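# Four arms sort stickered items into matching-color containers

## Task

Put every item into the container whose color matches the color of the sticker on that item.

## Robot and tools

Robots: four identical i2rt Big YAM arms named arm1, arm2, arm3 and arm4. Each has six revolute joints, a two-finger gripper and a wrist camera that sits on top of the hand looking toward the fingertips. Reach is about 1.0 m from the joint1 axis. Fixed room cameras: cam_room_a1, cam_room_a2, cam_room_b1, cam_room_b2. Wrist cameras: arm1_cam_wrist to arm4_cam_wrist.

Frame: one shared scene frame in metres, origin on the floor, +z up. Each foot (base_link) faces along its own +x. Calibrated feet: arm1 (-0.644, +1.377, +0.914) quat_wxyz (+0.682, +0.007, +0.004, +0.731); arm2 (-0.655, -0.555, +0.928) (+0.747, +0.002, +0.000, -0.665); arm3 (+0.651, -1.332, +0.868) (+0.663, -0.004, -0.006, -0.748); arm4 (+0.648, +0.477, +0.879) (+0.687, +0.001, +0.003, +0.727). The 'hand' point lies between the finger pads, roughly 1 cm behind the tips; fingers point along hand +z and open along hand y. The printed hand position may be off, more so at long reach.

move: one action for any subset of arms. Keys arm1..arm4 each take an object with 'joints', 'target' (optionally 'speed'), or both; an arm not named receives nothing new but may still be driving toward its old targets. 'cameras' is a list of camera names, or 'all'; omitted or null means all, [] means none. Unknown keys make the call invalid; out-of-range values get it refused.
- joints: absolute targets by name: joint1_rad (-2.879..2.879, base yaw, positive counter-clockwise seen from above, 0 = along the foot's +x), joint2_rad (0..3.141, shoulder; 0 = upper arm back and roughly level, increasing lifts it up then forward), joint3_rad (0..3.019, elbow; 0 = folded), joint4_rad (-1.692..1.57, hand pitch, positive tips fingers up), joint5_rad (-1.57..1.57, sideways swing, positive to the arm's right), joint6_rad (-2.094..2.094, roll, positive clockwise seen from behind the hand), gripper_m (0..0.093 m fingertip gap). Radians except gripper. Done tolerances: ±0.045, 0.14, 0.09, 0.055, 0.03, 0.035 rad and ±0.003 m.
- target: one list of 7 numbers per arm, [x, y, z, qw, qx, qy, qz], an absolute hand pose in the scene frame (metres, unit quaternion), same format as the 'hand' line. The hand follows a straight line from its current hand_target. When target is given, joints may contain only gripper_m.
- speed: top path speed in m/s, 0.002 to 0.5, default 0.25; only valid with target. Rotation is capped at twice that value in rad/s.
All motions in one action start together; all hand paths finish together, paced by the slowest. A path lasts 0.5 to 10 s and is cut off at 10 s; no action exceeds 15 s. Each step, the commanded pose is clipped to within 100 mm and 20 degrees of the measured hand, then solved by damped IK (position prioritised). Expect centimetre-level error, lag, overshoot of speed near full stretch, and wide swings when joints move at different rates. Paths do not avoid objects or other arms.

wait: 'seconds' 0 to 10, optional 'cameras'. Nothing new is commanded; returns the full state and images.
zoom_image: 'camera' plus 'region' [x0, y0, x1, y1] in pixels of that camera's latest image (origin top-left, at most 504x504). Only cameras included in the latest images can be zoomed.
read_manual: section 'licences' returns URDF licence text; no motion.
finished_scene: 'scene' = current scene number. Irreversible; the goal must hold with no robot help. Calls after it in the same reply act on the next scene, whose task appears in its result.

Results: per-arm joint_positions, Joint velocities (rad/s, gripper m/s; 'within noise' when idle), joint torques (arm joints only, N m, positive toward larger angle, include gravity, biased and noisy; joints 3 and 4 flip sign past ±28), hand, hand_target (pose at the currently held joint targets), joint_status and hand_status for the last accepted action. A 'move' line lists each arm sent motion with 'done' or its worst status. 'pictures' names the cameras in image order; frames may lag the state slightly. Arms under 'as last shown' were not commanded; their statuses read 'not commanded' and other omitted lines are unchanged. Status words: off_target (resting away, maybe still pushing); time_out (each joint gets a new nearby target and keeps pushing; on_its_own lists those not there yet; send the reported position to relax); not_followed with 'joint command not followed' or 'pose unreachable' (a self/arm-collision check blocked it; the gripper part still runs; the arm may keep trying until given new targets). on_its_own lines show uncommanded behaviour; 'held at' is a target, not a reading. If a move or wait is refused or interrupted by a stop, later move/wait/finished_scene calls in that reply are skipped.

Gripper: in free air the reading runs up to about 0.002 m wider than the real gap; closed on nothing it reads 0.000–0.002. Gripping a rigid part at full force reads up to about 0.005 m below its width. Targets slightly under the first-contact reading grip lightly; about 0.005 m below (more for soft, small or round items) gives full force, roughly 50–64 N per pad, and soft items get crushed. Release with a target well above the reading.

Avoid: knocking items off the work area or onto the floor; dropping items or releasing them while moving; slams and hard contact. Arms do not stop on contact and keep pushing; sustained pushing, holding loads or stretched poses heat motors (MOTOR HOT near 85 °C; at 100 °C an OVER-TEMPERATURE FAULT drops the arm for 30–60 s, and affected keys read limit_stop_at_motor_heat; resend targets afterward). Never pinch two arms together; the clearance check can be late and ignores fingers, gripper housings and cameras. Loose objects may occasionally get nudged. The world keeps running while you compose replies, holding your last command, so keep deliberation short.

Each tool is called after "Emit:" by a JSON object that holds its "api" and its "payload", one argument or row to a line.

## Session

Emit:
{"api": "move", "payload": {

}}

Emit:
{"api": "zoom_image", "payload": {
  "camera": "cam_room_b1",
  "region": [160, 280, 330, 400]
}}

Emit:
{"api": "zoom_image", "payload": {
  "camera": "cam_room_b2",
  "region": [270, 280, 440, 400]
}}

Scene clock: 0.00 s.
Joint torques (N m): no reading
Motor temperatures (°C): arm1=[21 23 27 23 21 21 21] | arm2=[23 24 26 22 22 20 23] | arm3=[24 23 23 23 24 23 23] | arm4=[22 22 24 22 24 21 24]
Heat: arm1: hottest joint3_rad 27 °C; arm2: hottest joint3_rad 26 °C; arm3: hottest joint1_rad 24 °C; arm4: hottest joint3_rad 24 °C.
Joint velocities: within noise
arm1.joint_positions: joint1_rad=-0.168 joint2_rad=+0.560 joint3_rad=+1.361 joint4_rad=-1.410 joint5_rad=+0.240 joint6_rad=+0.692 gripper_m=+0.09396
arm1.joint_status: not commanded
arm1.hand: x=-0.5745 y=+1.5715 z=+1.4388 quat_wxyz=(-0.303, +0.280, -0.837, -0.359) (m; scene frame)
arm1.hand_target: x=-0.5746 y=+1.5689 z=+1.4515 quat_wxyz=(-0.308, +0.276, -0.832, -0.370) (m; scene frame)
arm1.hand_status: not commanded
arm2.joint_positions: joint1_rad=+0.198 joint2_rad=+0.483 joint3_rad=+1.641 joint4_rad=-1.210 joint5_rad=-0.086 joint6_rad=-0.484 gripper_m=+0.09396
arm2.joint_status: not commanded
arm2.hand: x=-0.6069 y=-0.6635 z=+1.6316 quat_wxyz=(-0.468, -0.246, -0.683, +0.505) (m; scene frame)
arm2.hand_target: x=-0.6088 y=-0.6576 z=+1.6378 quat_wxyz=(-0.472, -0.243, -0.677, +0.510) (m; scene frame)
arm2.hand_status: not commanded
arm3.joint_positions: joint1_rad=+0.130 joint2_rad=+0.645 joint3_rad=+1.695 joint4_rad=-1.138 joint5_rad=+0.075 joint6_rad=+0.392 gripper_m=+0.09396
arm3.joint_status: not commanded
arm3.hand: x=+0.6386 y=-1.5165 z=+1.5921 quat_wxyz=(-0.552, -0.621, -0.389, +0.398) (m; scene frame)
arm3.hand_target: x=+0.6385 y=-1.5116 z=+1.6003 quat_wxyz=(-0.558, -0.615, -0.384, +0.402) (m; scene frame)
arm3.hand_status: not commanded
arm4.joint_positions: joint1_rad=+0.147 joint2_rad=+0.437 joint3_rad=+1.709 joint4_rad=-1.566 joint5_rad=+0.245 joint6_rad=+0.670 gripper_m=+0.09396
arm4.joint_status: not commanded
arm4.hand: x=+0.6820 y=+0.5376 z=+1.5262 quat_wxyz=(-0.292, +0.355, -0.719, -0.522) (m; scene frame)
arm4.hand_target: x=+0.6829 y=+0.5336 z=+1.5313 quat_wxyz=(-0.294, +0.352, -0.714, -0.529) (m; scene frame)
arm4.hand_status: not commanded
pictures: arm1_cam_wrist, arm2_cam_wrist, arm3_cam_wrist, arm4_cam_wrist, cam_room_a1, cam_room_a2, cam_room_b1, cam_room_b2
Images, in order (width x height): arm1_cam_wrist 672x504, arm2_cam_wrist 672x504, arm3_cam_wrist 672x504, arm4_cam_wrist 672x504, cam_room_a1 672x504, cam_room_a2 672x504, cam_room_b1 672x504, cam_room_b2 672x504.

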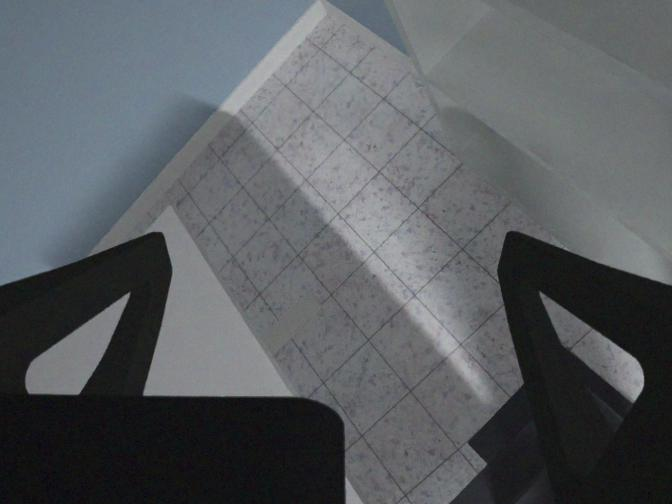

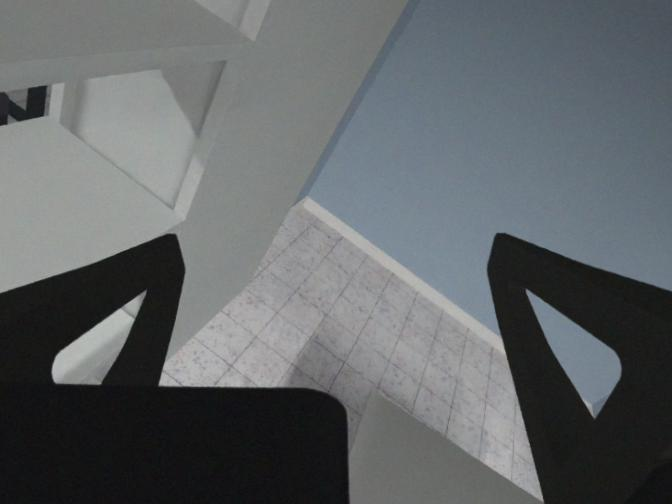

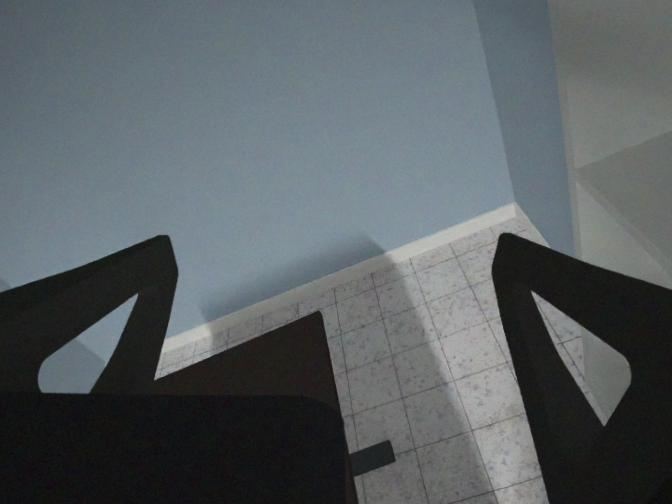

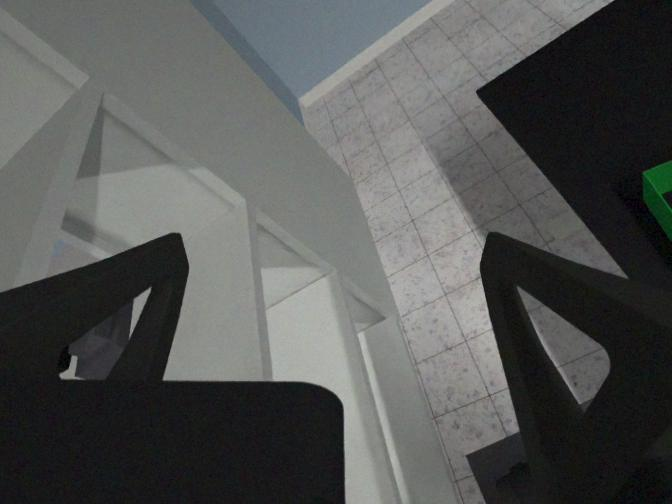

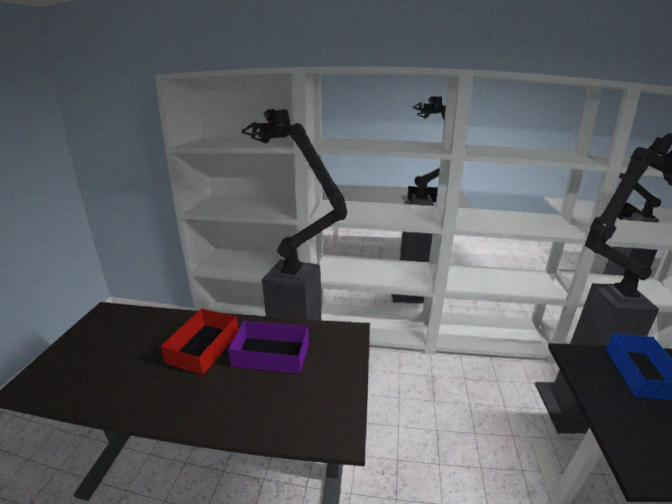

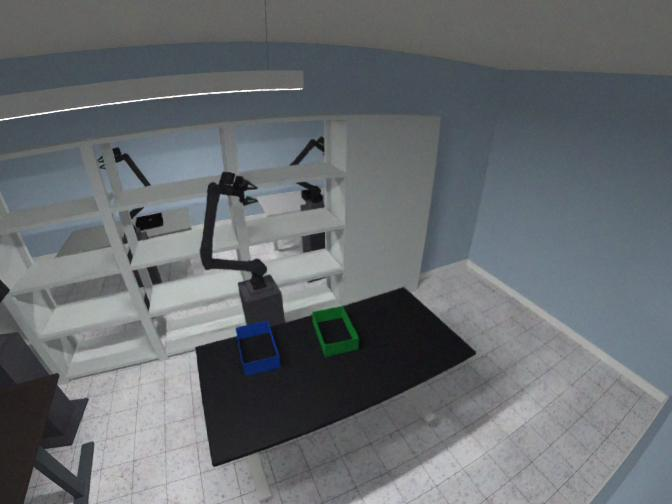

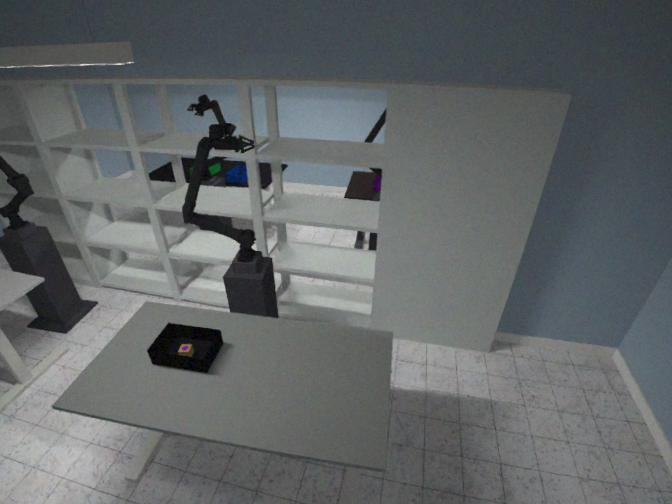

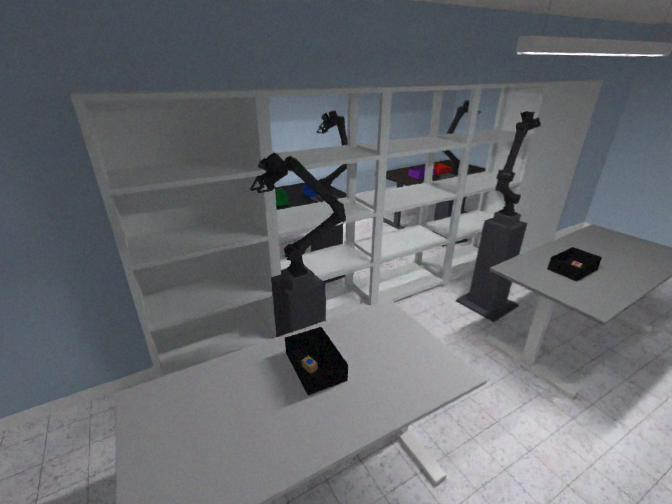

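Scaled by 2.965.

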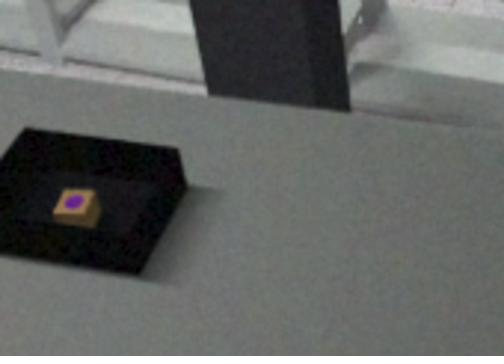

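Scaled by 2.965.

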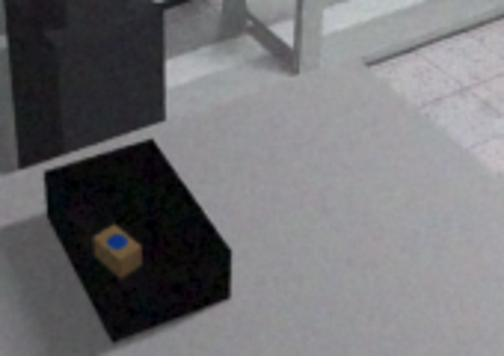

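Emit:
{"api": "move", "payload": {
  "arm1": {"joints": {"joint1_rad": 1.24, "joint2_rad": 1.202, "joint3_rad": 0.982, "joint4_rad": -0.51, "joint5_rad": 0, "joint6_rad": 0}},
  "arm2": {"joints": {"joint1_rad": -1.72, "joint2_rad": 1.202, "joint3_rad": 0.982, "joint4_rad": -0.51, "joint5_rad": 0, "joint6_rad": 0}},
  "arm3": {"joints": {"joint1_rad": 1.75, "joint2_rad": 1.108, "joint3_rad": 1.478, "joint4_rad": -1.12, "joint5_rad": 0, "joint6_rad": 0}},
  "arm4": {"joints": {"joint1_rad": -1.63, "joint2_rad": 1.108, "joint3_rad": 1.478, "joint4_rad": -1.12, "joint5_rad": 0, "joint6_rad": 0}},
  "cameras": ["arm1_cam_wrist","arm2_cam_wrist","arm3_cam_wrist","arm4_cam_wrist"]
}}

Scene clock: 24.33 s.
Joint torques (N m): arm1=[-1.67 -8.64 13.9 2.22 0.06 -0.03] | arm2=[1.08 -11.99 12.49 2.84 -0.02 0.21] | arm3=[1.67 -7.77 11.3 1.65 0.12 -0.11] | arm4=[1.08 -9.05 11.15 1.62 0.09 -0.12]
Motor temperatures (°C): arm1=[21 23 30 23 21 21 21] | arm2=[23 24 27 22 22 20 23] | arm3=[24 23 25 23 24 23 23] | arm4=[22 22 25 22 24 21 24]
Heat: arm1: hottest joint3_rad 30 °C; arm2: hottest joint3_rad 27 °C; arm3: hottest joint3_rad 25 °C; arm4: hottest joint3_rad 25 °C.
move: arm1 done; arm2 done; arm3 done; arm4 done
Joint velocities: within noise
arm1.joint_positions: joint1_rad=+1.240 joint2_rad=+1.219 joint3_rad=+0.956 joint4_rad=-0.530 joint5_rad=-0.002 joint6_rad=+0.008 gripper_m=+0.09398
arm1.joint_status: all done
arm1.hand: x=-1.1196 y=+1.5053 z=+1.1565 quat_wxyz=(-0.047, +0.914, -0.124, -0.383) (m; scene frame)
arm1.hand_target: x=-1.1269 y=+1.5078 z=+1.1826 quat_wxyz=(-0.054, +0.902, -0.119, -0.412) (m; scene frame)
arm1.hand_status: not commanded
arm2.joint_positions: joint1_rad=-1.725 joint2_rad=+1.215 joint3_rad=+0.970 joint4_rad=-0.526 joint5_rad=+0.000 joint6_rad=-0.014 gripper_m=+0.09398
arm2.joint_status: all done
arm2.hand: x=-1.1557 y=-0.5371 z=+1.1727 quat_wxyz=(+0.012, -0.921, +0.010, +0.389) (m; scene frame)
arm2.hand_target: x=-1.1600 y=-0.5392 z=+1.1882 quat_wxyz=(+0.008, -0.913, +0.014, +0.407) (m; scene frame)
arm2.hand_status: not commanded
arm3.joint_positions: joint1_rad=+1.744 joint2_rad=+1.103 joint3_rad=+1.454 joint4_rad=-1.126 joint5_rad=-0.003 joint6_rad=+0.007 gripper_m=+0.09398
arm3.joint_status: all done
arm3.hand: x=+1.0961 y=-1.3018 z=+1.3261 quat_wxyz=(-0.388, +0.024, -0.921, -0.006) (m; scene frame)
arm3.hand_target: x=+1.0994 y=-1.2994 z=+1.3378 quat_wxyz=(-0.399, +0.030, -0.916, -0.005) (m; scene frame)
arm3.hand_status: not commanded
arm4.joint_positions: joint1_rad=-1.633 joint2_rad=+1.117 joint3_rad=+1.446 joint4_rad=-1.133 joint5_rad=+0.000 joint6_rad=+0.014 gripper_m=+0.09398
arm4.joint_status: all done
arm4.hand: x=+1.0991 y=+0.4759 z=+1.3239 quat_wxyz=(-0.372, -0.008, -0.928, +0.000) (m; scene frame)
arm4.hand_target: x=+1.0997 y=+0.4773 z=+1.3470 quat_wxyz=(-0.397, -0.001, -0.918, +0.002) (m; scene frame)
arm4.hand_status: not commanded
pictures: arm1_cam_wrist, arm2_cam_wrist, arm3_cam_wrist, arm4_cam_wrist
Images, in order (width x height): arm1_cam_wrist 672x504, arm2_cam_wrist 672x504, arm3_cam_wrist 672x504, arm4_cam_wrist 672x504.

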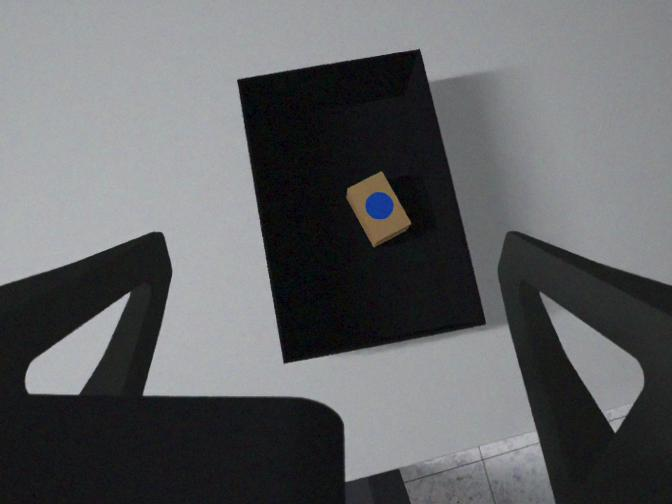

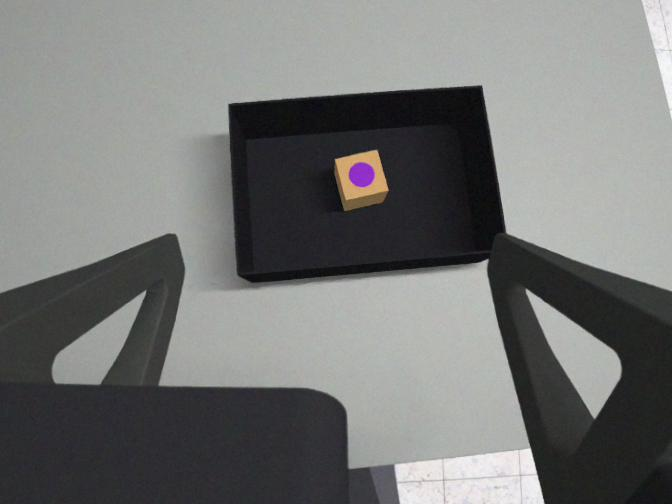

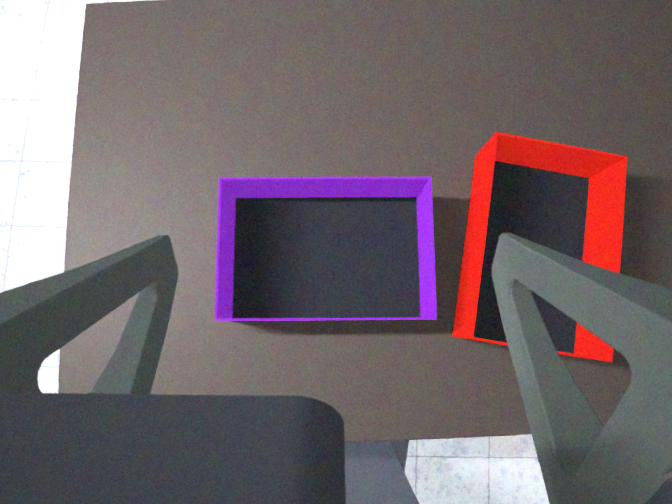

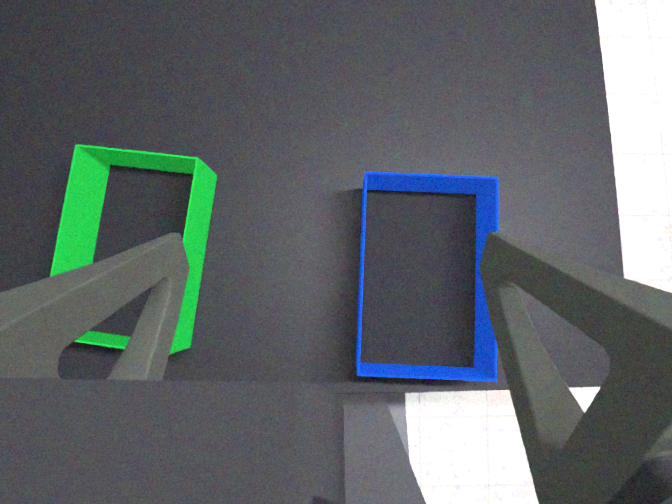

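Emit:
{"api": "move", "payload": {
  "arm1": {"joints": {"joint1_rad": 1.163, "joint2_rad": 2.074, "joint3_rad": 1.7, "joint4_rad": -1.172, "joint6_rad": -0.55}},
  "arm2": {"joints": {"joint1_rad": -1.765, "joint2_rad": 2.223, "joint3_rad": 1.92, "joint4_rad": -1.243, "joint6_rad": -0.22}},
  "arm3": {"joints": {"joint1_rad": 0, "joint2_rad": 0.3, "joint3_rad": 0.4, "joint4_rad": -0.3}},
  "arm4": {"joints": {"joint1_rad": 0, "joint2_rad": 0.3, "joint3_rad": 0.4, "joint4_rad": -0.3}},
  "cameras": ["arm1_cam_wrist","arm2_cam_wrist"]
}}

Scene clock: 82.50 s.
Joint torques (N m): arm1=[-1.26 -18.73 13.91 -0.02 0 -0.11] | arm2=[0.38 -24.47 13.97 0.21 -0.05 -0.08] | arm3=[0.73 0.79 10.17 2.61 -0.03 -0.12] | arm4=[1.2 0.15 10.48 2.19 0.13 -0.03]
Motor temperatures (°C): arm1=[21 24 35 23 21 21 21] | arm2=[23 25 33 22 22 20 23] | arm3=[24 24 30 23 24 23 23] | arm4=[22 22 32 22 24 21 24]
Heat: arm1: hottest joint3_rad 35 °C; arm2: hottest joint3_rad 33 °C; arm3: hottest joint3_rad 30 °C; arm4: hottest joint3_rad 32 °C.
move: arm1 done; arm2 done; arm3 done; arm4 done
Joint velocities: within noise
arm1.joint_positions: joint1_rad=+1.162 joint2_rad=+2.095 joint3_rad=+1.649 joint4_rad=-1.163 joint5_rad=+0.000 joint6_rad=-0.542 gripper_m=+0.09399
arm1.joint_status: all done
arm1.hand: x=-1.2140 y=+1.5799 z=+0.9377 quat_wxyz=(+0.006, +0.995, +0.100, +0.009) (m; scene frame)
arm1.hand_target: x=-1.2329 y=+1.5855 z=+0.9682 quat_wxyz=(-0.007, +0.994, +0.105, -0.019) (m; scene frame)
arm1.hand_status: not commanded
arm2.joint_positions: joint1_rad=-1.762 joint2_rad=+2.219 joint3_rad=+1.870 joint4_rad=-1.232 joint5_rad=+0.000 joint6_rad=-0.205 gripper_m=+0.09398
arm2.joint_status: all done
arm2.hand: x=-1.3144 y=-0.5059 z=+0.9420 quat_wxyz=(+0.001, -0.998, -0.065, -0.006) (m; scene frame)
arm2.hand_target: x=-1.3295 y=-0.5029 z=+0.9576 quat_wxyz=(+0.003, -0.997, -0.071, +0.011) (m; scene frame)
arm2.hand_status: not commanded
arm3.joint_positions: joint1_rad=+0.010 joint2_rad=+0.308 joint3_rad=+0.398 joint4_rad=-0.318 joint5_rad=+0.001 joint6_rad=+0.006 gripper_m=+0.09400
arm3.joint_status: all done
arm3.hand: x=+0.6167 y=-1.6273 z=+1.1604 quat_wxyz=(-0.420, -0.583, -0.517, +0.466) (m; scene frame)
arm3.hand_target: x=+0.6139 y=-1.6265 z=+1.1680 quat_wxyz=(-0.424, -0.577, -0.510, +0.477) (m; scene frame)
arm3.hand_status: not commanded
arm4.joint_positions: joint1_rad=-0.001 joint2_rad=+0.312 joint3_rad=+0.388 joint4_rad=-0.320 joint5_rad=-0.001 joint6_rad=+0.013 gripper_m=+0.09400
arm4.joint_status: all done
arm4.hand: x=+0.6328 y=+0.7797 z=+1.1592 quat_wxyz=(-0.418, +0.569, -0.547, -0.451) (m; scene frame)
arm4.hand_target: x=+0.6327 y=+0.7792 z=+1.1747 quat_wxyz=(-0.432, +0.562, -0.534, -0.461) (m; scene frame)
arm4.hand_status: not commanded
pictures: arm1_cam_wrist, arm2_cam_wrist
Images, in order (width x height): arm1_cam_wrist 672x504, arm2_cam_wrist 672x504.

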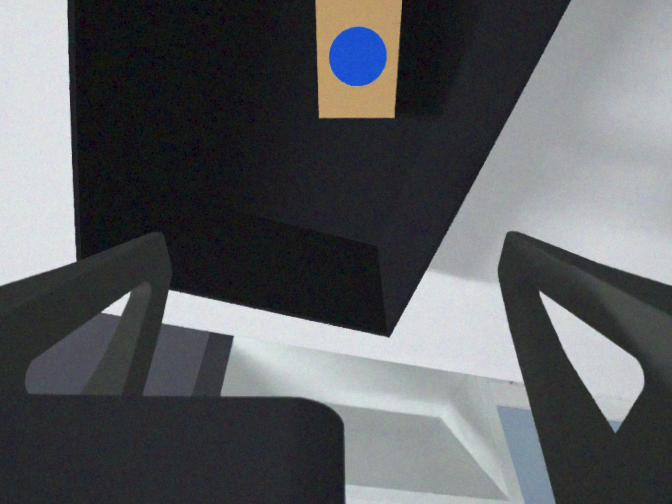

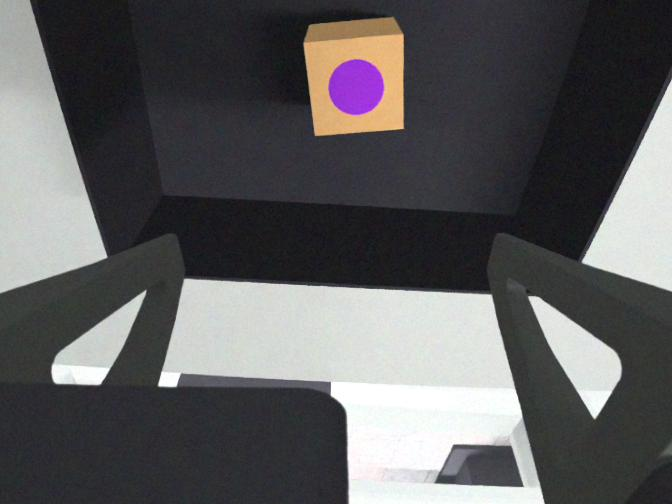

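Emit:
{"api": "move", "payload": {
  "arm1": {"target": [-1.243, 1.589, 0.85, 0.0070, -0.9926, -0.1000, -0.0694]},
  "arm2": {"target": [-1.330, -0.496, 0.85, 0.0074, -0.9920, -0.1051, -0.0694]},
  "arm3": {"joints": {"joint1_rad": -1.993}},
  "arm4": {"joints": {"joint1_rad": 0.904}},
  "cameras": ["arm1_cam_wrist","arm2_cam_wrist","arm3_cam_wrist"]
}}

Scene clock: 104.40 s.
Joint torques (N m): arm1=[-1.08 -21.48 12.88 -0.35 0.07 0.11] | arm2=[0.26 -25.88 13.26 -0.21 0.14 -0.09] | arm3=[0.5 0.73 10.15 2.62 -0.03 -0.12] | arm4=[0.56 0.21 10.43 2.22 0.11 -0.09]
Motor temperatures (°C): arm1=[21 24 36 23 21 21 21] | arm2=[23 27 35 22 22 20 23] | arm3=[24 24 30 23 24 23 23] | arm4=[22 22 36 22 24 21 24]
Heat: arm1: hottest joint3_rad 36 °C; arm2: hottest joint3_rad 35 °C; arm3: hottest joint3_rad 30 °C; arm4: hottest joint3_rad 36 °C.
move: arm1 off_target; arm2 off_target; arm3 done; arm4 done
Joint velocities: within noise
arm1.joint_positions: joint1_rad=+1.174 joint2_rad=+2.357 joint3_rad=+1.777 joint4_rad=-1.186 joint5_rad=+0.069 joint6_rad=-0.524 gripper_m=+0.09399
arm1.joint_status: not commanded
arm1.hand: x=-1.2183 y=+1.5859 z=+0.8232 quat_wxyz=(+0.007, +0.990, +0.101, +0.095) (m; scene frame)
arm1.hand_target: x=-1.2417 y=+1.5885 z=+0.8504 quat_wxyz=(-0.007, +0.993, +0.100, +0.069) (m; scene frame)
arm1.hand_status: off_target (0.037 m and 3.4 deg from the pose sent, 0.093 m and 7.0 deg at the start)
arm2.joint_positions: joint1_rad=-1.762 joint2_rad=+2.450 joint3_rad=+2.003 joint4_rad=-1.285 joint5_rad=+0.033 joint6_rad=-0.271 gripper_m=+0.09398
arm2.joint_status: not commanded
arm2.hand: x=-1.3144 y=-0.4998 z=+0.8390 quat_wxyz=(+0.004, -0.992, -0.099, -0.083) (m; scene frame)
arm2.hand_target: x=-1.3293 y=-0.4961 z=+0.8504 quat_wxyz=(+0.008, -0.992, -0.105, -0.069) (m; scene frame)
arm2.hand_status: off_target (0.019 m and 1.8 deg from the pose sent, 0.094 m and 8.6 deg at the start)
arm3.joint_positions: joint1_rad=-1.983 joint2_rad=+0.308 joint3_rad=+0.398 joint4_rad=-0.318 joint5_rad=+0.001 joint6_rad=+0.006 gripper_m=+0.09401
arm3.joint_status: all done
arm3.hand: x=+0.3912 y=-1.1739 z=+1.1539 quat_wxyz=(+0.157, -0.756, +0.213, +0.599) (m; scene frame)
arm3.hand_target: x=+0.3929 y=-1.1715 z=+1.1615 quat_wxyz=(+0.165, -0.747, +0.212, +0.608) (m; scene frame)
arm3.hand_status: not commanded
arm4.joint_positions: joint1_rad=+0.902 joint2_rad=+0.312 joint3_rad=+0.388 joint4_rad=-0.320 joint5_rad=-0.001 joint6_rad=+0.013 gripper_m=+0.09400
arm4.joint_status: all done
arm4.hand: x=+0.4023 y=+0.6520 z=+1.1609 quat_wxyz=(-0.180, +0.749, -0.243, -0.590) (m; scene frame)
arm4.hand_target: x=+0.4027 y=+0.6514 z=+1.1763 quat_wxyz=(-0.188, +0.737, -0.234, -0.605) (m; scene frame)
arm4.hand_status: not commanded
pictures: arm1_cam_wrist, arm2_cam_wrist, arm3_cam_wrist
Images, in order (width x height): arm1_cam_wrist 672x504, arm2_cam_wrist 672x504, arm3_cam_wrist 672x504.

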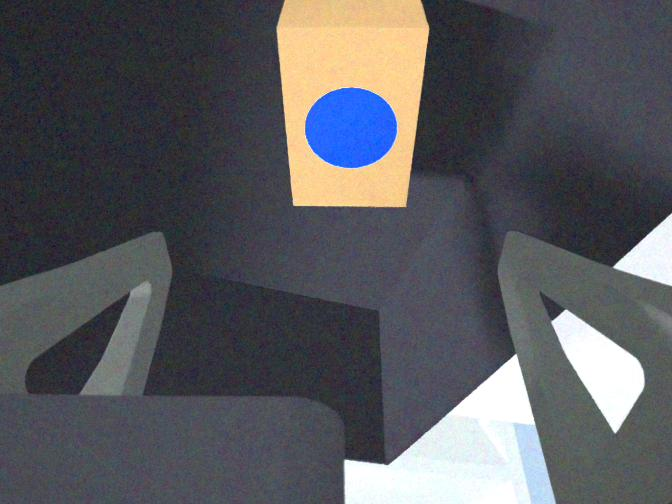

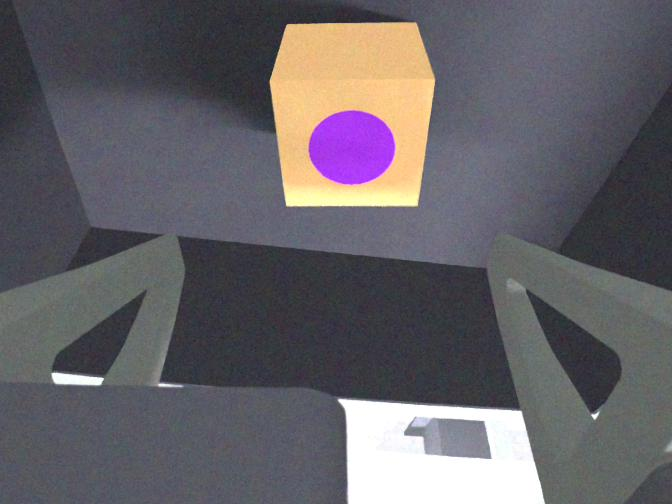

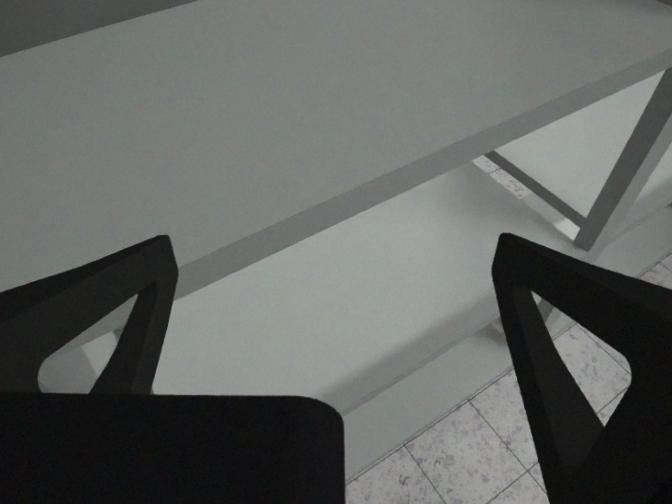

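Emit:
{"api": "move", "payload": {
  "arm1": {"target": [-1.2545, 1.591, 0.808, 0.0070, -0.9926, -0.1000, -0.0694], "speed": 0.15},
  "arm2": {"target": [-1.336, -0.4925, 0.797, 0.0074, -0.9920, -0.1051, -0.0694], "speed": 0.15},
  "cameras": ["arm1_cam_wrist","arm2_cam_wrist"]
}}

Scene clock: 123.07 s.
Joint torques (N m): arm1=[-1.03 -19.19 12.74 0.55 0.06 0.15] | arm2=[0.09 -24.53 13.15 0.64 0.15 -0.08] | arm3=[0.56 0.79 10.14 2.61 -0.03 -0.12] | arm4=[0.67 0.44 10.5 2.19 0.11 -0.06]
Motor temperatures (°C): arm1=[21 26 37 23 21 21 21] | arm2=[23 27 35 22 22 20 23] | arm3=[24 23 30 23 24 23 23] | arm4=[22 22 38 22 24 21 24]
Heat: arm1: hottest joint3_rad 37 °C; arm2: hottest joint3_rad 35 °C; arm3: hottest joint3_rad 30 °C; arm4: hottest joint3_rad 38 °C.
move: arm1 off_target; arm2 off_target
Joint velocities: within noise
arm1.joint_positions: joint1_rad=+1.174 joint2_rad=+2.419 joint3_rad=+1.829 joint4_rad=-1.165 joint5_rad=+0.069 joint6_rad=-0.522 gripper_m=+0.09399
arm1.joint_status: not commanded
arm1.hand: x=-1.2312 y=+1.5902 z=+0.7997 quat_wxyz=(+0.005, +0.991, +0.099, +0.091) (m; scene frame)
arm1.hand_target: x=-1.2536 y=+1.5906 z=+0.8088 quat_wxyz=(-0.007, +0.993, +0.100, +0.069) (m; scene frame)
arm1.hand_status: off_target (0.025 m and 2.8 deg from the pose sent, 0.040 m and 3.4 deg at the start)
arm2.joint_positions: joint1_rad=-1.762 joint2_rad=+2.524 joint3_rad=+2.034 joint4_rad=-1.245 joint5_rad=+0.034 joint6_rad=-0.275 gripper_m=+0.09398
arm2.joint_status: not commanded
arm2.hand: x=-1.3191 y=-0.4992 z=+0.7991 quat_wxyz=(+0.004, -0.991, -0.101, -0.085) (m; scene frame)
arm2.hand_target: x=-1.3351 y=-0.4926 z=+0.7974 quat_wxyz=(+0.008, -0.992, -0.105, -0.069) (m; scene frame)
arm2.hand_status: off_target (0.018 m and 1.9 deg from the pose sent, 0.048 m and 1.8 deg at the start)
arm3, arm4: as last shown
pictures: arm1_cam_wrist, arm2_cam_wrist
Images, in order (width x height): arm1_cam_wrist 672x504, arm2_cam_wrist 672x504.

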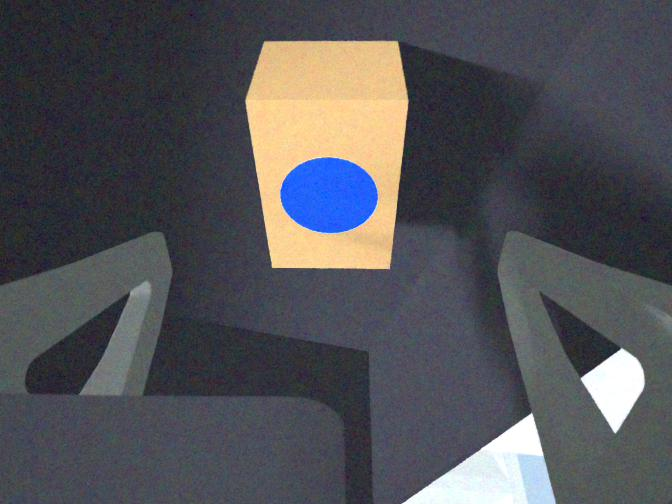

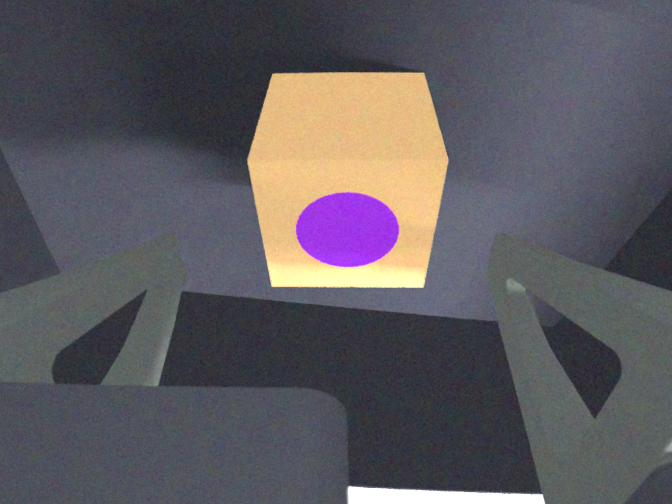

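Emit:
{"api": "move", "payload": {
  "arm1": {"target": [-1.258, 1.588, 0.770, 0.0070, -0.9926, -0.1000, -0.0694], "speed": 0.12},
  "arm2": {"target": [-1.338, -0.490, 0.766, 0.0074, -0.9920, -0.1051, -0.0694], "speed": 0.12},
  "cameras": ["arm1_cam_wrist","arm2_cam_wrist"]
}}

Scene clock: 131.57 s.
Joint torques (N m): arm1=[-1.14 -19.96 12.44 0.66 0.06 0.12] | arm2=[-0.09 -24.29 12.96 0.75 0.15 -0.08] | arm3=[0.62 0.67 10.15 2.61 -0.02 -0.11] | arm4=[1.14 0.03 10.48 2.15 0.11 -0.06]
Motor temperatures (°C): arm1=[21 27 36 23 21 21 21] | arm2=[23 27 35 22 22 20 23] | arm3=[24 23 30 23 24 23 23] | arm4=[22 22 38 22 24 21 24]
Heat: arm1: hottest joint3_rad 36 °C; arm2: hottest joint3_rad 35 °C; arm3: hottest joint3_rad 30 °C; arm4: hottest joint3_rad 38 °C.
move: arm1 off_target; arm2 off_target
Joint velocities: within noise
arm1.joint_positions: joint1_rad=+1.184 joint2_rad=+2.485 joint3_rad=+1.842 joint4_rad=-1.118 joint5_rad=+0.069 joint6_rad=-0.516 gripper_m=+0.09399
arm1.joint_status: not commanded
arm1.hand: x=-1.2337 y=+1.5844 z=+0.7618 quat_wxyz=(+0.005, +0.990, +0.101, +0.093) (m; scene frame)
arm1.hand_target: x=-1.2570 y=+1.5877 z=+0.7708 quat_wxyz=(-0.007, +0.993, +0.100, +0.069) (m; scene frame)
arm1.hand_status: off_target (0.026 m and 3.0 deg from the pose sent, 0.040 m and 2.8 deg at the start)
arm2.joint_positions: joint1_rad=-1.762 joint2_rad=+2.574 joint3_rad=+2.056 joint4_rad=-1.213 joint5_rad=+0.034 joint6_rad=-0.278 gripper_m=+0.09398
arm2.joint_status: not commanded
arm2.hand: x=-1.3229 y=-0.4988 z=+0.7724 quat_wxyz=(+0.004, -0.991, -0.103, -0.083) (m; scene frame)
arm2.hand_target: x=-1.3371 y=-0.4901 z=+0.7666 quat_wxyz=(+0.008, -0.992, -0.105, -0.069) (m; scene frame)
arm2.hand_status: off_target (0.019 m and 1.6 deg from the pose sent, 0.039 m and 1.9 deg at the start)
arm3, arm4: as last shown
pictures: arm1_cam_wrist, arm2_cam_wrist
Images, in order (width x height): arm1_cam_wrist 672x504, arm2_cam_wrist 672x504.

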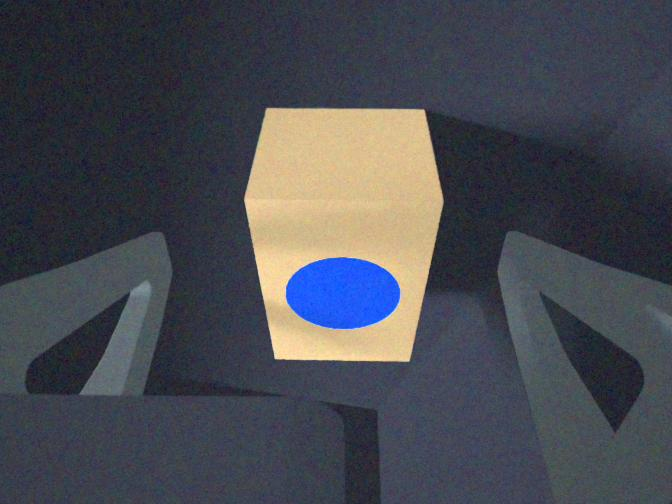

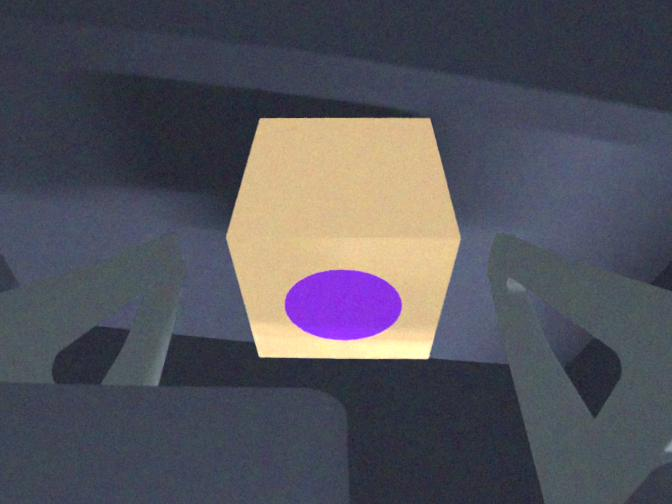

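Emit:
{"api": "move", "payload": {
  "arm1": {"joints": {"gripper_m": 0.03}},
  "arm2": {"joints": {"gripper_m": 0.037}},
  "cameras": ["arm1_cam_wrist","arm2_cam_wrist"]
}}

Scene clock: 141.40 s.
Joint torques (N m): arm1=[-1.08 -20.07 12.57 0.44 0.05 0.1] | arm2=[-0.09 -24.23 12.97 0.75 0.1 -0.08] | arm3=[0.62 0.67 10.17 2.61 -0.03 -0.12] | arm4=[1.49 0.26 10.48 2.29 0.09 -0.07]
Motor temperatures (°C): arm1=[21 27 36 23 21 21 21] | arm2=[23 28 34 22 22 20 23] | arm3=[24 23 30 23 24 23 23] | arm4=[22 22 39 22 24 21 24]
Heat: arm1: hottest joint3_rad 36 °C; arm2: hottest joint3_rad 34 °C; arm3: hottest joint3_rad 30 °C; arm4: hottest joint3_rad 39 °C.
move: arm1 off_target; arm2 off_target
Joint velocities: within noise
arm1.joint_positions: joint1_rad=+1.184 joint2_rad=+2.485 joint3_rad=+1.843 joint4_rad=-1.118 joint5_rad=+0.070 joint6_rad=-0.516 gripper_m=+0.04269
arm1.joint_status: gripper_m off_target (ended at +0.04271, target +0.03000)
arm1.hand: x=-1.2338 y=+1.5845 z=+0.7619 quat_wxyz=(+0.004, +0.991, +0.101, +0.093) (m; scene frame)
arm1.hand_target: x=-1.2571 y=+1.5877 z=+0.7708 quat_wxyz=(-0.007, +0.993, +0.100, +0.069) (m; scene frame)
arm1.hand_status: not commanded
arm2.joint_positions: joint1_rad=-1.762 joint2_rad=+2.574 joint3_rad=+2.056 joint4_rad=-1.213 joint5_rad=+0.035 joint6_rad=-0.279 gripper_m=+0.05247
arm2.joint_status: gripper_m off_target (ended at +0.05250, target +0.03700)
arm2.hand: x=-1.3229 y=-0.4983 z=+0.7724 quat_wxyz=(+0.005, -0.991, -0.103, -0.083) (m; scene frame)
arm2.hand_target: x=-1.3371 y=-0.4900 z=+0.7666 quat_wxyz=(+0.008, -0.992, -0.105, -0.069) (m; scene frame)
arm2.hand_status: not commanded
arm3, arm4: as last shown
pictures: arm1_cam_wrist, arm2_cam_wrist
Images, in order (width x height): arm1_cam_wrist 672x504, arm2_cam_wrist 672x504.

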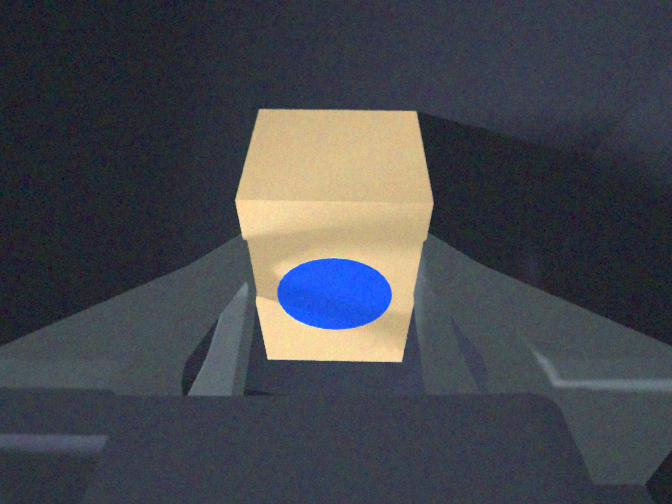

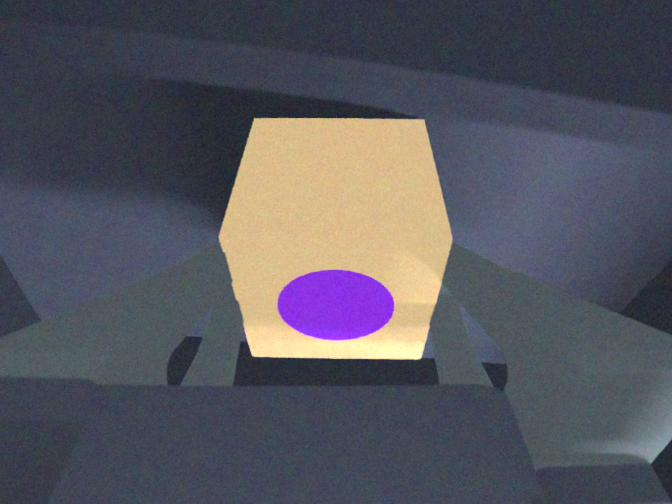

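Emit:
{"api": "move", "payload": {
  "arm1": {"target": [-1.24, 1.586, 0.95, 0.0070, -0.9926, -0.1000, -0.0694], "speed": 0.25},
  "arm2": {"target": [-1.325, -0.498, 0.95, 0.0074, -0.9920, -0.1051, -0.0694], "speed": 0.25},
  "cameras": ["arm1_cam_wrist","arm2_cam_wrist"]
}}

Emit:
{"api": "move", "payload": {
  "arm1": {"joints": {"joint1_rad": 0.1, "joint2_rad": 0.8, "joint3_rad": 0.9, "joint4_rad": -0.9, "joint5_rad": 0, "joint6_rad": 0.0}},
  "arm2": {"joints": {"joint1_rad": 0, "joint2_rad": 0.8, "joint3_rad": 0.9, "joint4_rad": -0.9, "joint5_rad": 0, "joint6_rad": 0}},
  "cameras": ["arm1_cam_wrist","arm2_cam_wrist"]
}}

Scene clock: 151.80 s.
Joint torques (N m): arm1=[-1.38 -19.55 13.34 -0.27 0.06 0.07] | arm2=[0.5 -25.23 13.19 -0.21 0.03 0.03] | arm3=[0.62 0.73 10.17 2.61 -0.03 -0.12] | arm4=[0.91 0.62 10.52 2.18 0.11 -0.04]
Motor temperatures (°C): arm1=[21 28 36 23 21 21 21] | arm2=[23 29 34 22 22 20 23] | arm3=[24 23 31 23 24 23 23] | arm4=[22 22 39 22 24 21 24]
Heat: arm1: hottest joint3_rad 36 °C; arm2: hottest joint3_rad 34 °C; arm3: hottest joint3_rad 31 °C; arm4: hottest joint3_rad 39 °C.
move: arm1 off_target; arm2 off_target
Joint velocities: within noise
arm1.joint_positions: joint1_rad=+1.184 joint2_rad=+2.222 joint3_rad=+1.843 joint4_rad=-1.368 joint5_rad=+0.070 joint6_rad=-0.516 gripper_m=+0.04269
arm1.joint_status: not commanded
arm1.hand: x=-1.2258 y=+1.5823 z=+0.9314 quat_wxyz=(+0.002, +0.991, +0.101, +0.087) (m; scene frame)
arm1.hand_target: x=-1.2392 y=+1.5858 z=+0.9502 quat_wxyz=(-0.007, +0.993, +0.100, +0.069) (m; scene frame)
arm1.hand_status: off_target (0.024 m and 2.2 deg from the pose sent, 0.188 m and 3.0 deg at the start)
arm2.joint_positions: joint1_rad=-1.762 joint2_rad=+2.327 joint3_rad=+2.056 joint4_rad=-1.451 joint5_rad=+0.035 joint6_rad=-0.279 gripper_m=+0.05252
arm2.joint_status: not commanded
arm2.hand: x=-1.3149 y=-0.4995 z=+0.9416 quat_wxyz=(+0.005, -0.992, -0.103, -0.078) (m; scene frame)
arm2.hand_target: x=-1.3245 y=-0.4980 z=+0.9500 quat_wxyz=(+0.007, -0.992, -0.105, -0.069) (m; scene frame)
arm2.hand_status: off_target (0.013 m and 1.1 deg from the pose sent, 0.178 m and 1.6 deg at the start)
arm3, arm4: as last shown
pictures: arm1_cam_wrist, arm2_cam_wrist
Images, in order (width x height): arm1_cam_wrist 672x504, arm2_cam_wrist 672x504.

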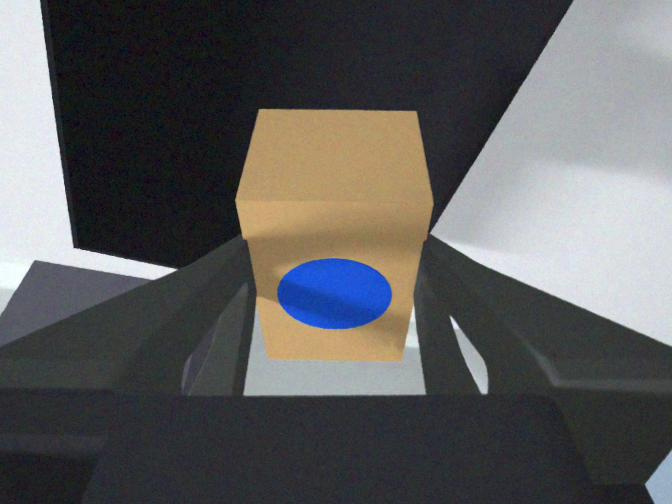

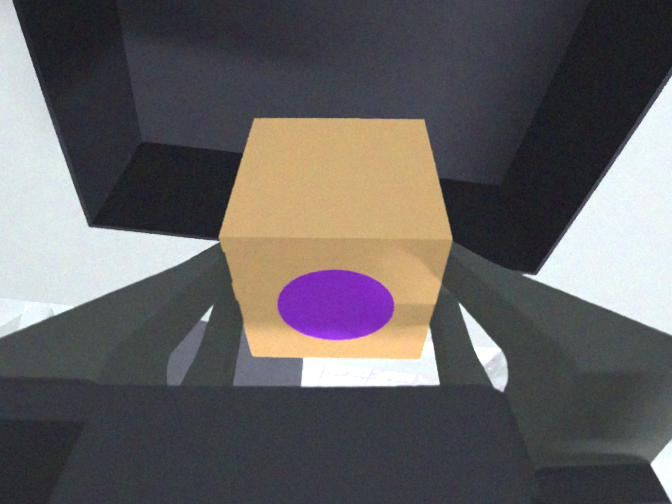

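Scene clock: 153.73 s.
Joint torques (N m): arm1=[-2.2 -1.61 12.01 1.98 -0.06 0.1] | arm2=[1.03 -4.72 11.1 2.44 0.15 0.22] | arm3=[0.56 0.73 10.17 2.61 -0.03 -0.12] | arm4=[0.73 0.38 10.5 2.18 0.11 -0.09]
Motor temperatures (°C): arm1=[21 28 36 23 21 21 22] | arm2=[23 29 34 22 22 20 23] | arm3=[24 23 31 23 24 23 23] | arm4=[22 22 39 22 24 21 24]
Heat: arm1: hottest joint3_rad 36 °C; arm2: hottest joint3_rad 34 °C; arm3: hottest joint3_rad 31 °C; arm4: hottest joint3_rad 39 °C.
move: arm1 done; arm2 done
Joint velocities: within noise
arm1.joint_positions: joint1_rad=+0.104 joint2_rad=+0.800 joint3_rad=+0.896 joint4_rad=-0.913 joint5_rad=+0.002 joint6_rad=-0.008 gripper_m=+0.04268
arm1.joint_status: all done
arm1.hand: x=-0.6993 y=+1.7266 z=+1.2229 quat_wxyz=(-0.235, +0.711, -0.597, -0.287) (m; scene frame)
arm1.hand_target: x=-0.6987 y=+1.7295 z=+1.2270 quat_wxyz=(-0.239, +0.706, -0.599, -0.294) (m; scene frame)
arm1.hand_status: not commanded
arm2.joint_positions: joint1_rad=-0.003 joint2_rad=+0.800 joint3_rad=+0.908 joint4_rad=-0.908 joint5_rad=-0.003 joint6_rad=-0.015 gripper_m=+0.05255
arm2.joint_status: all done
arm2.hand: x=-0.6147 y=-0.9118 z=+1.2411 quat_wxyz=(-0.279, -0.612, -0.697, +0.249) (m; scene frame)
arm2.hand_target: x=-0.6144 y=-0.9120 z=+1.2383 quat_wxyz=(-0.281, -0.617, -0.692, +0.248) (m; scene frame)
arm2.hand_status: not commanded
arm3, arm4: as last shown
pictures: arm1_cam_wrist, arm2_cam_wrist
Images, in order (width x height): arm1_cam_wrist 672x504, arm2_cam_wrist 672x504.

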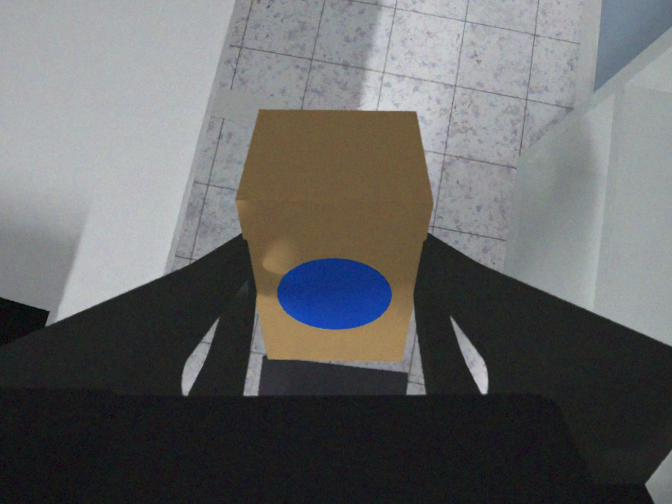

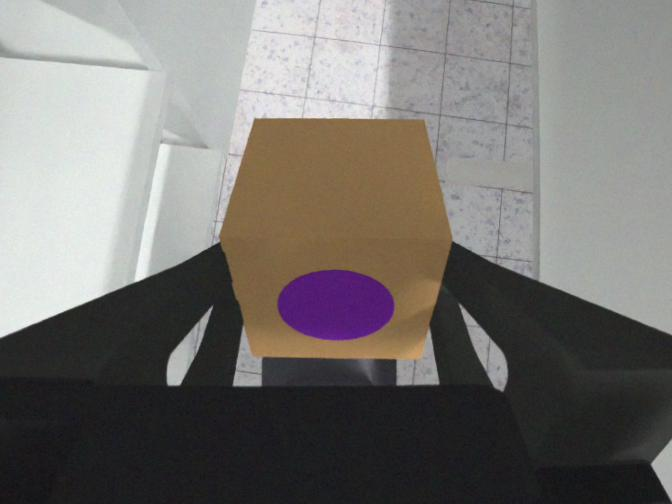

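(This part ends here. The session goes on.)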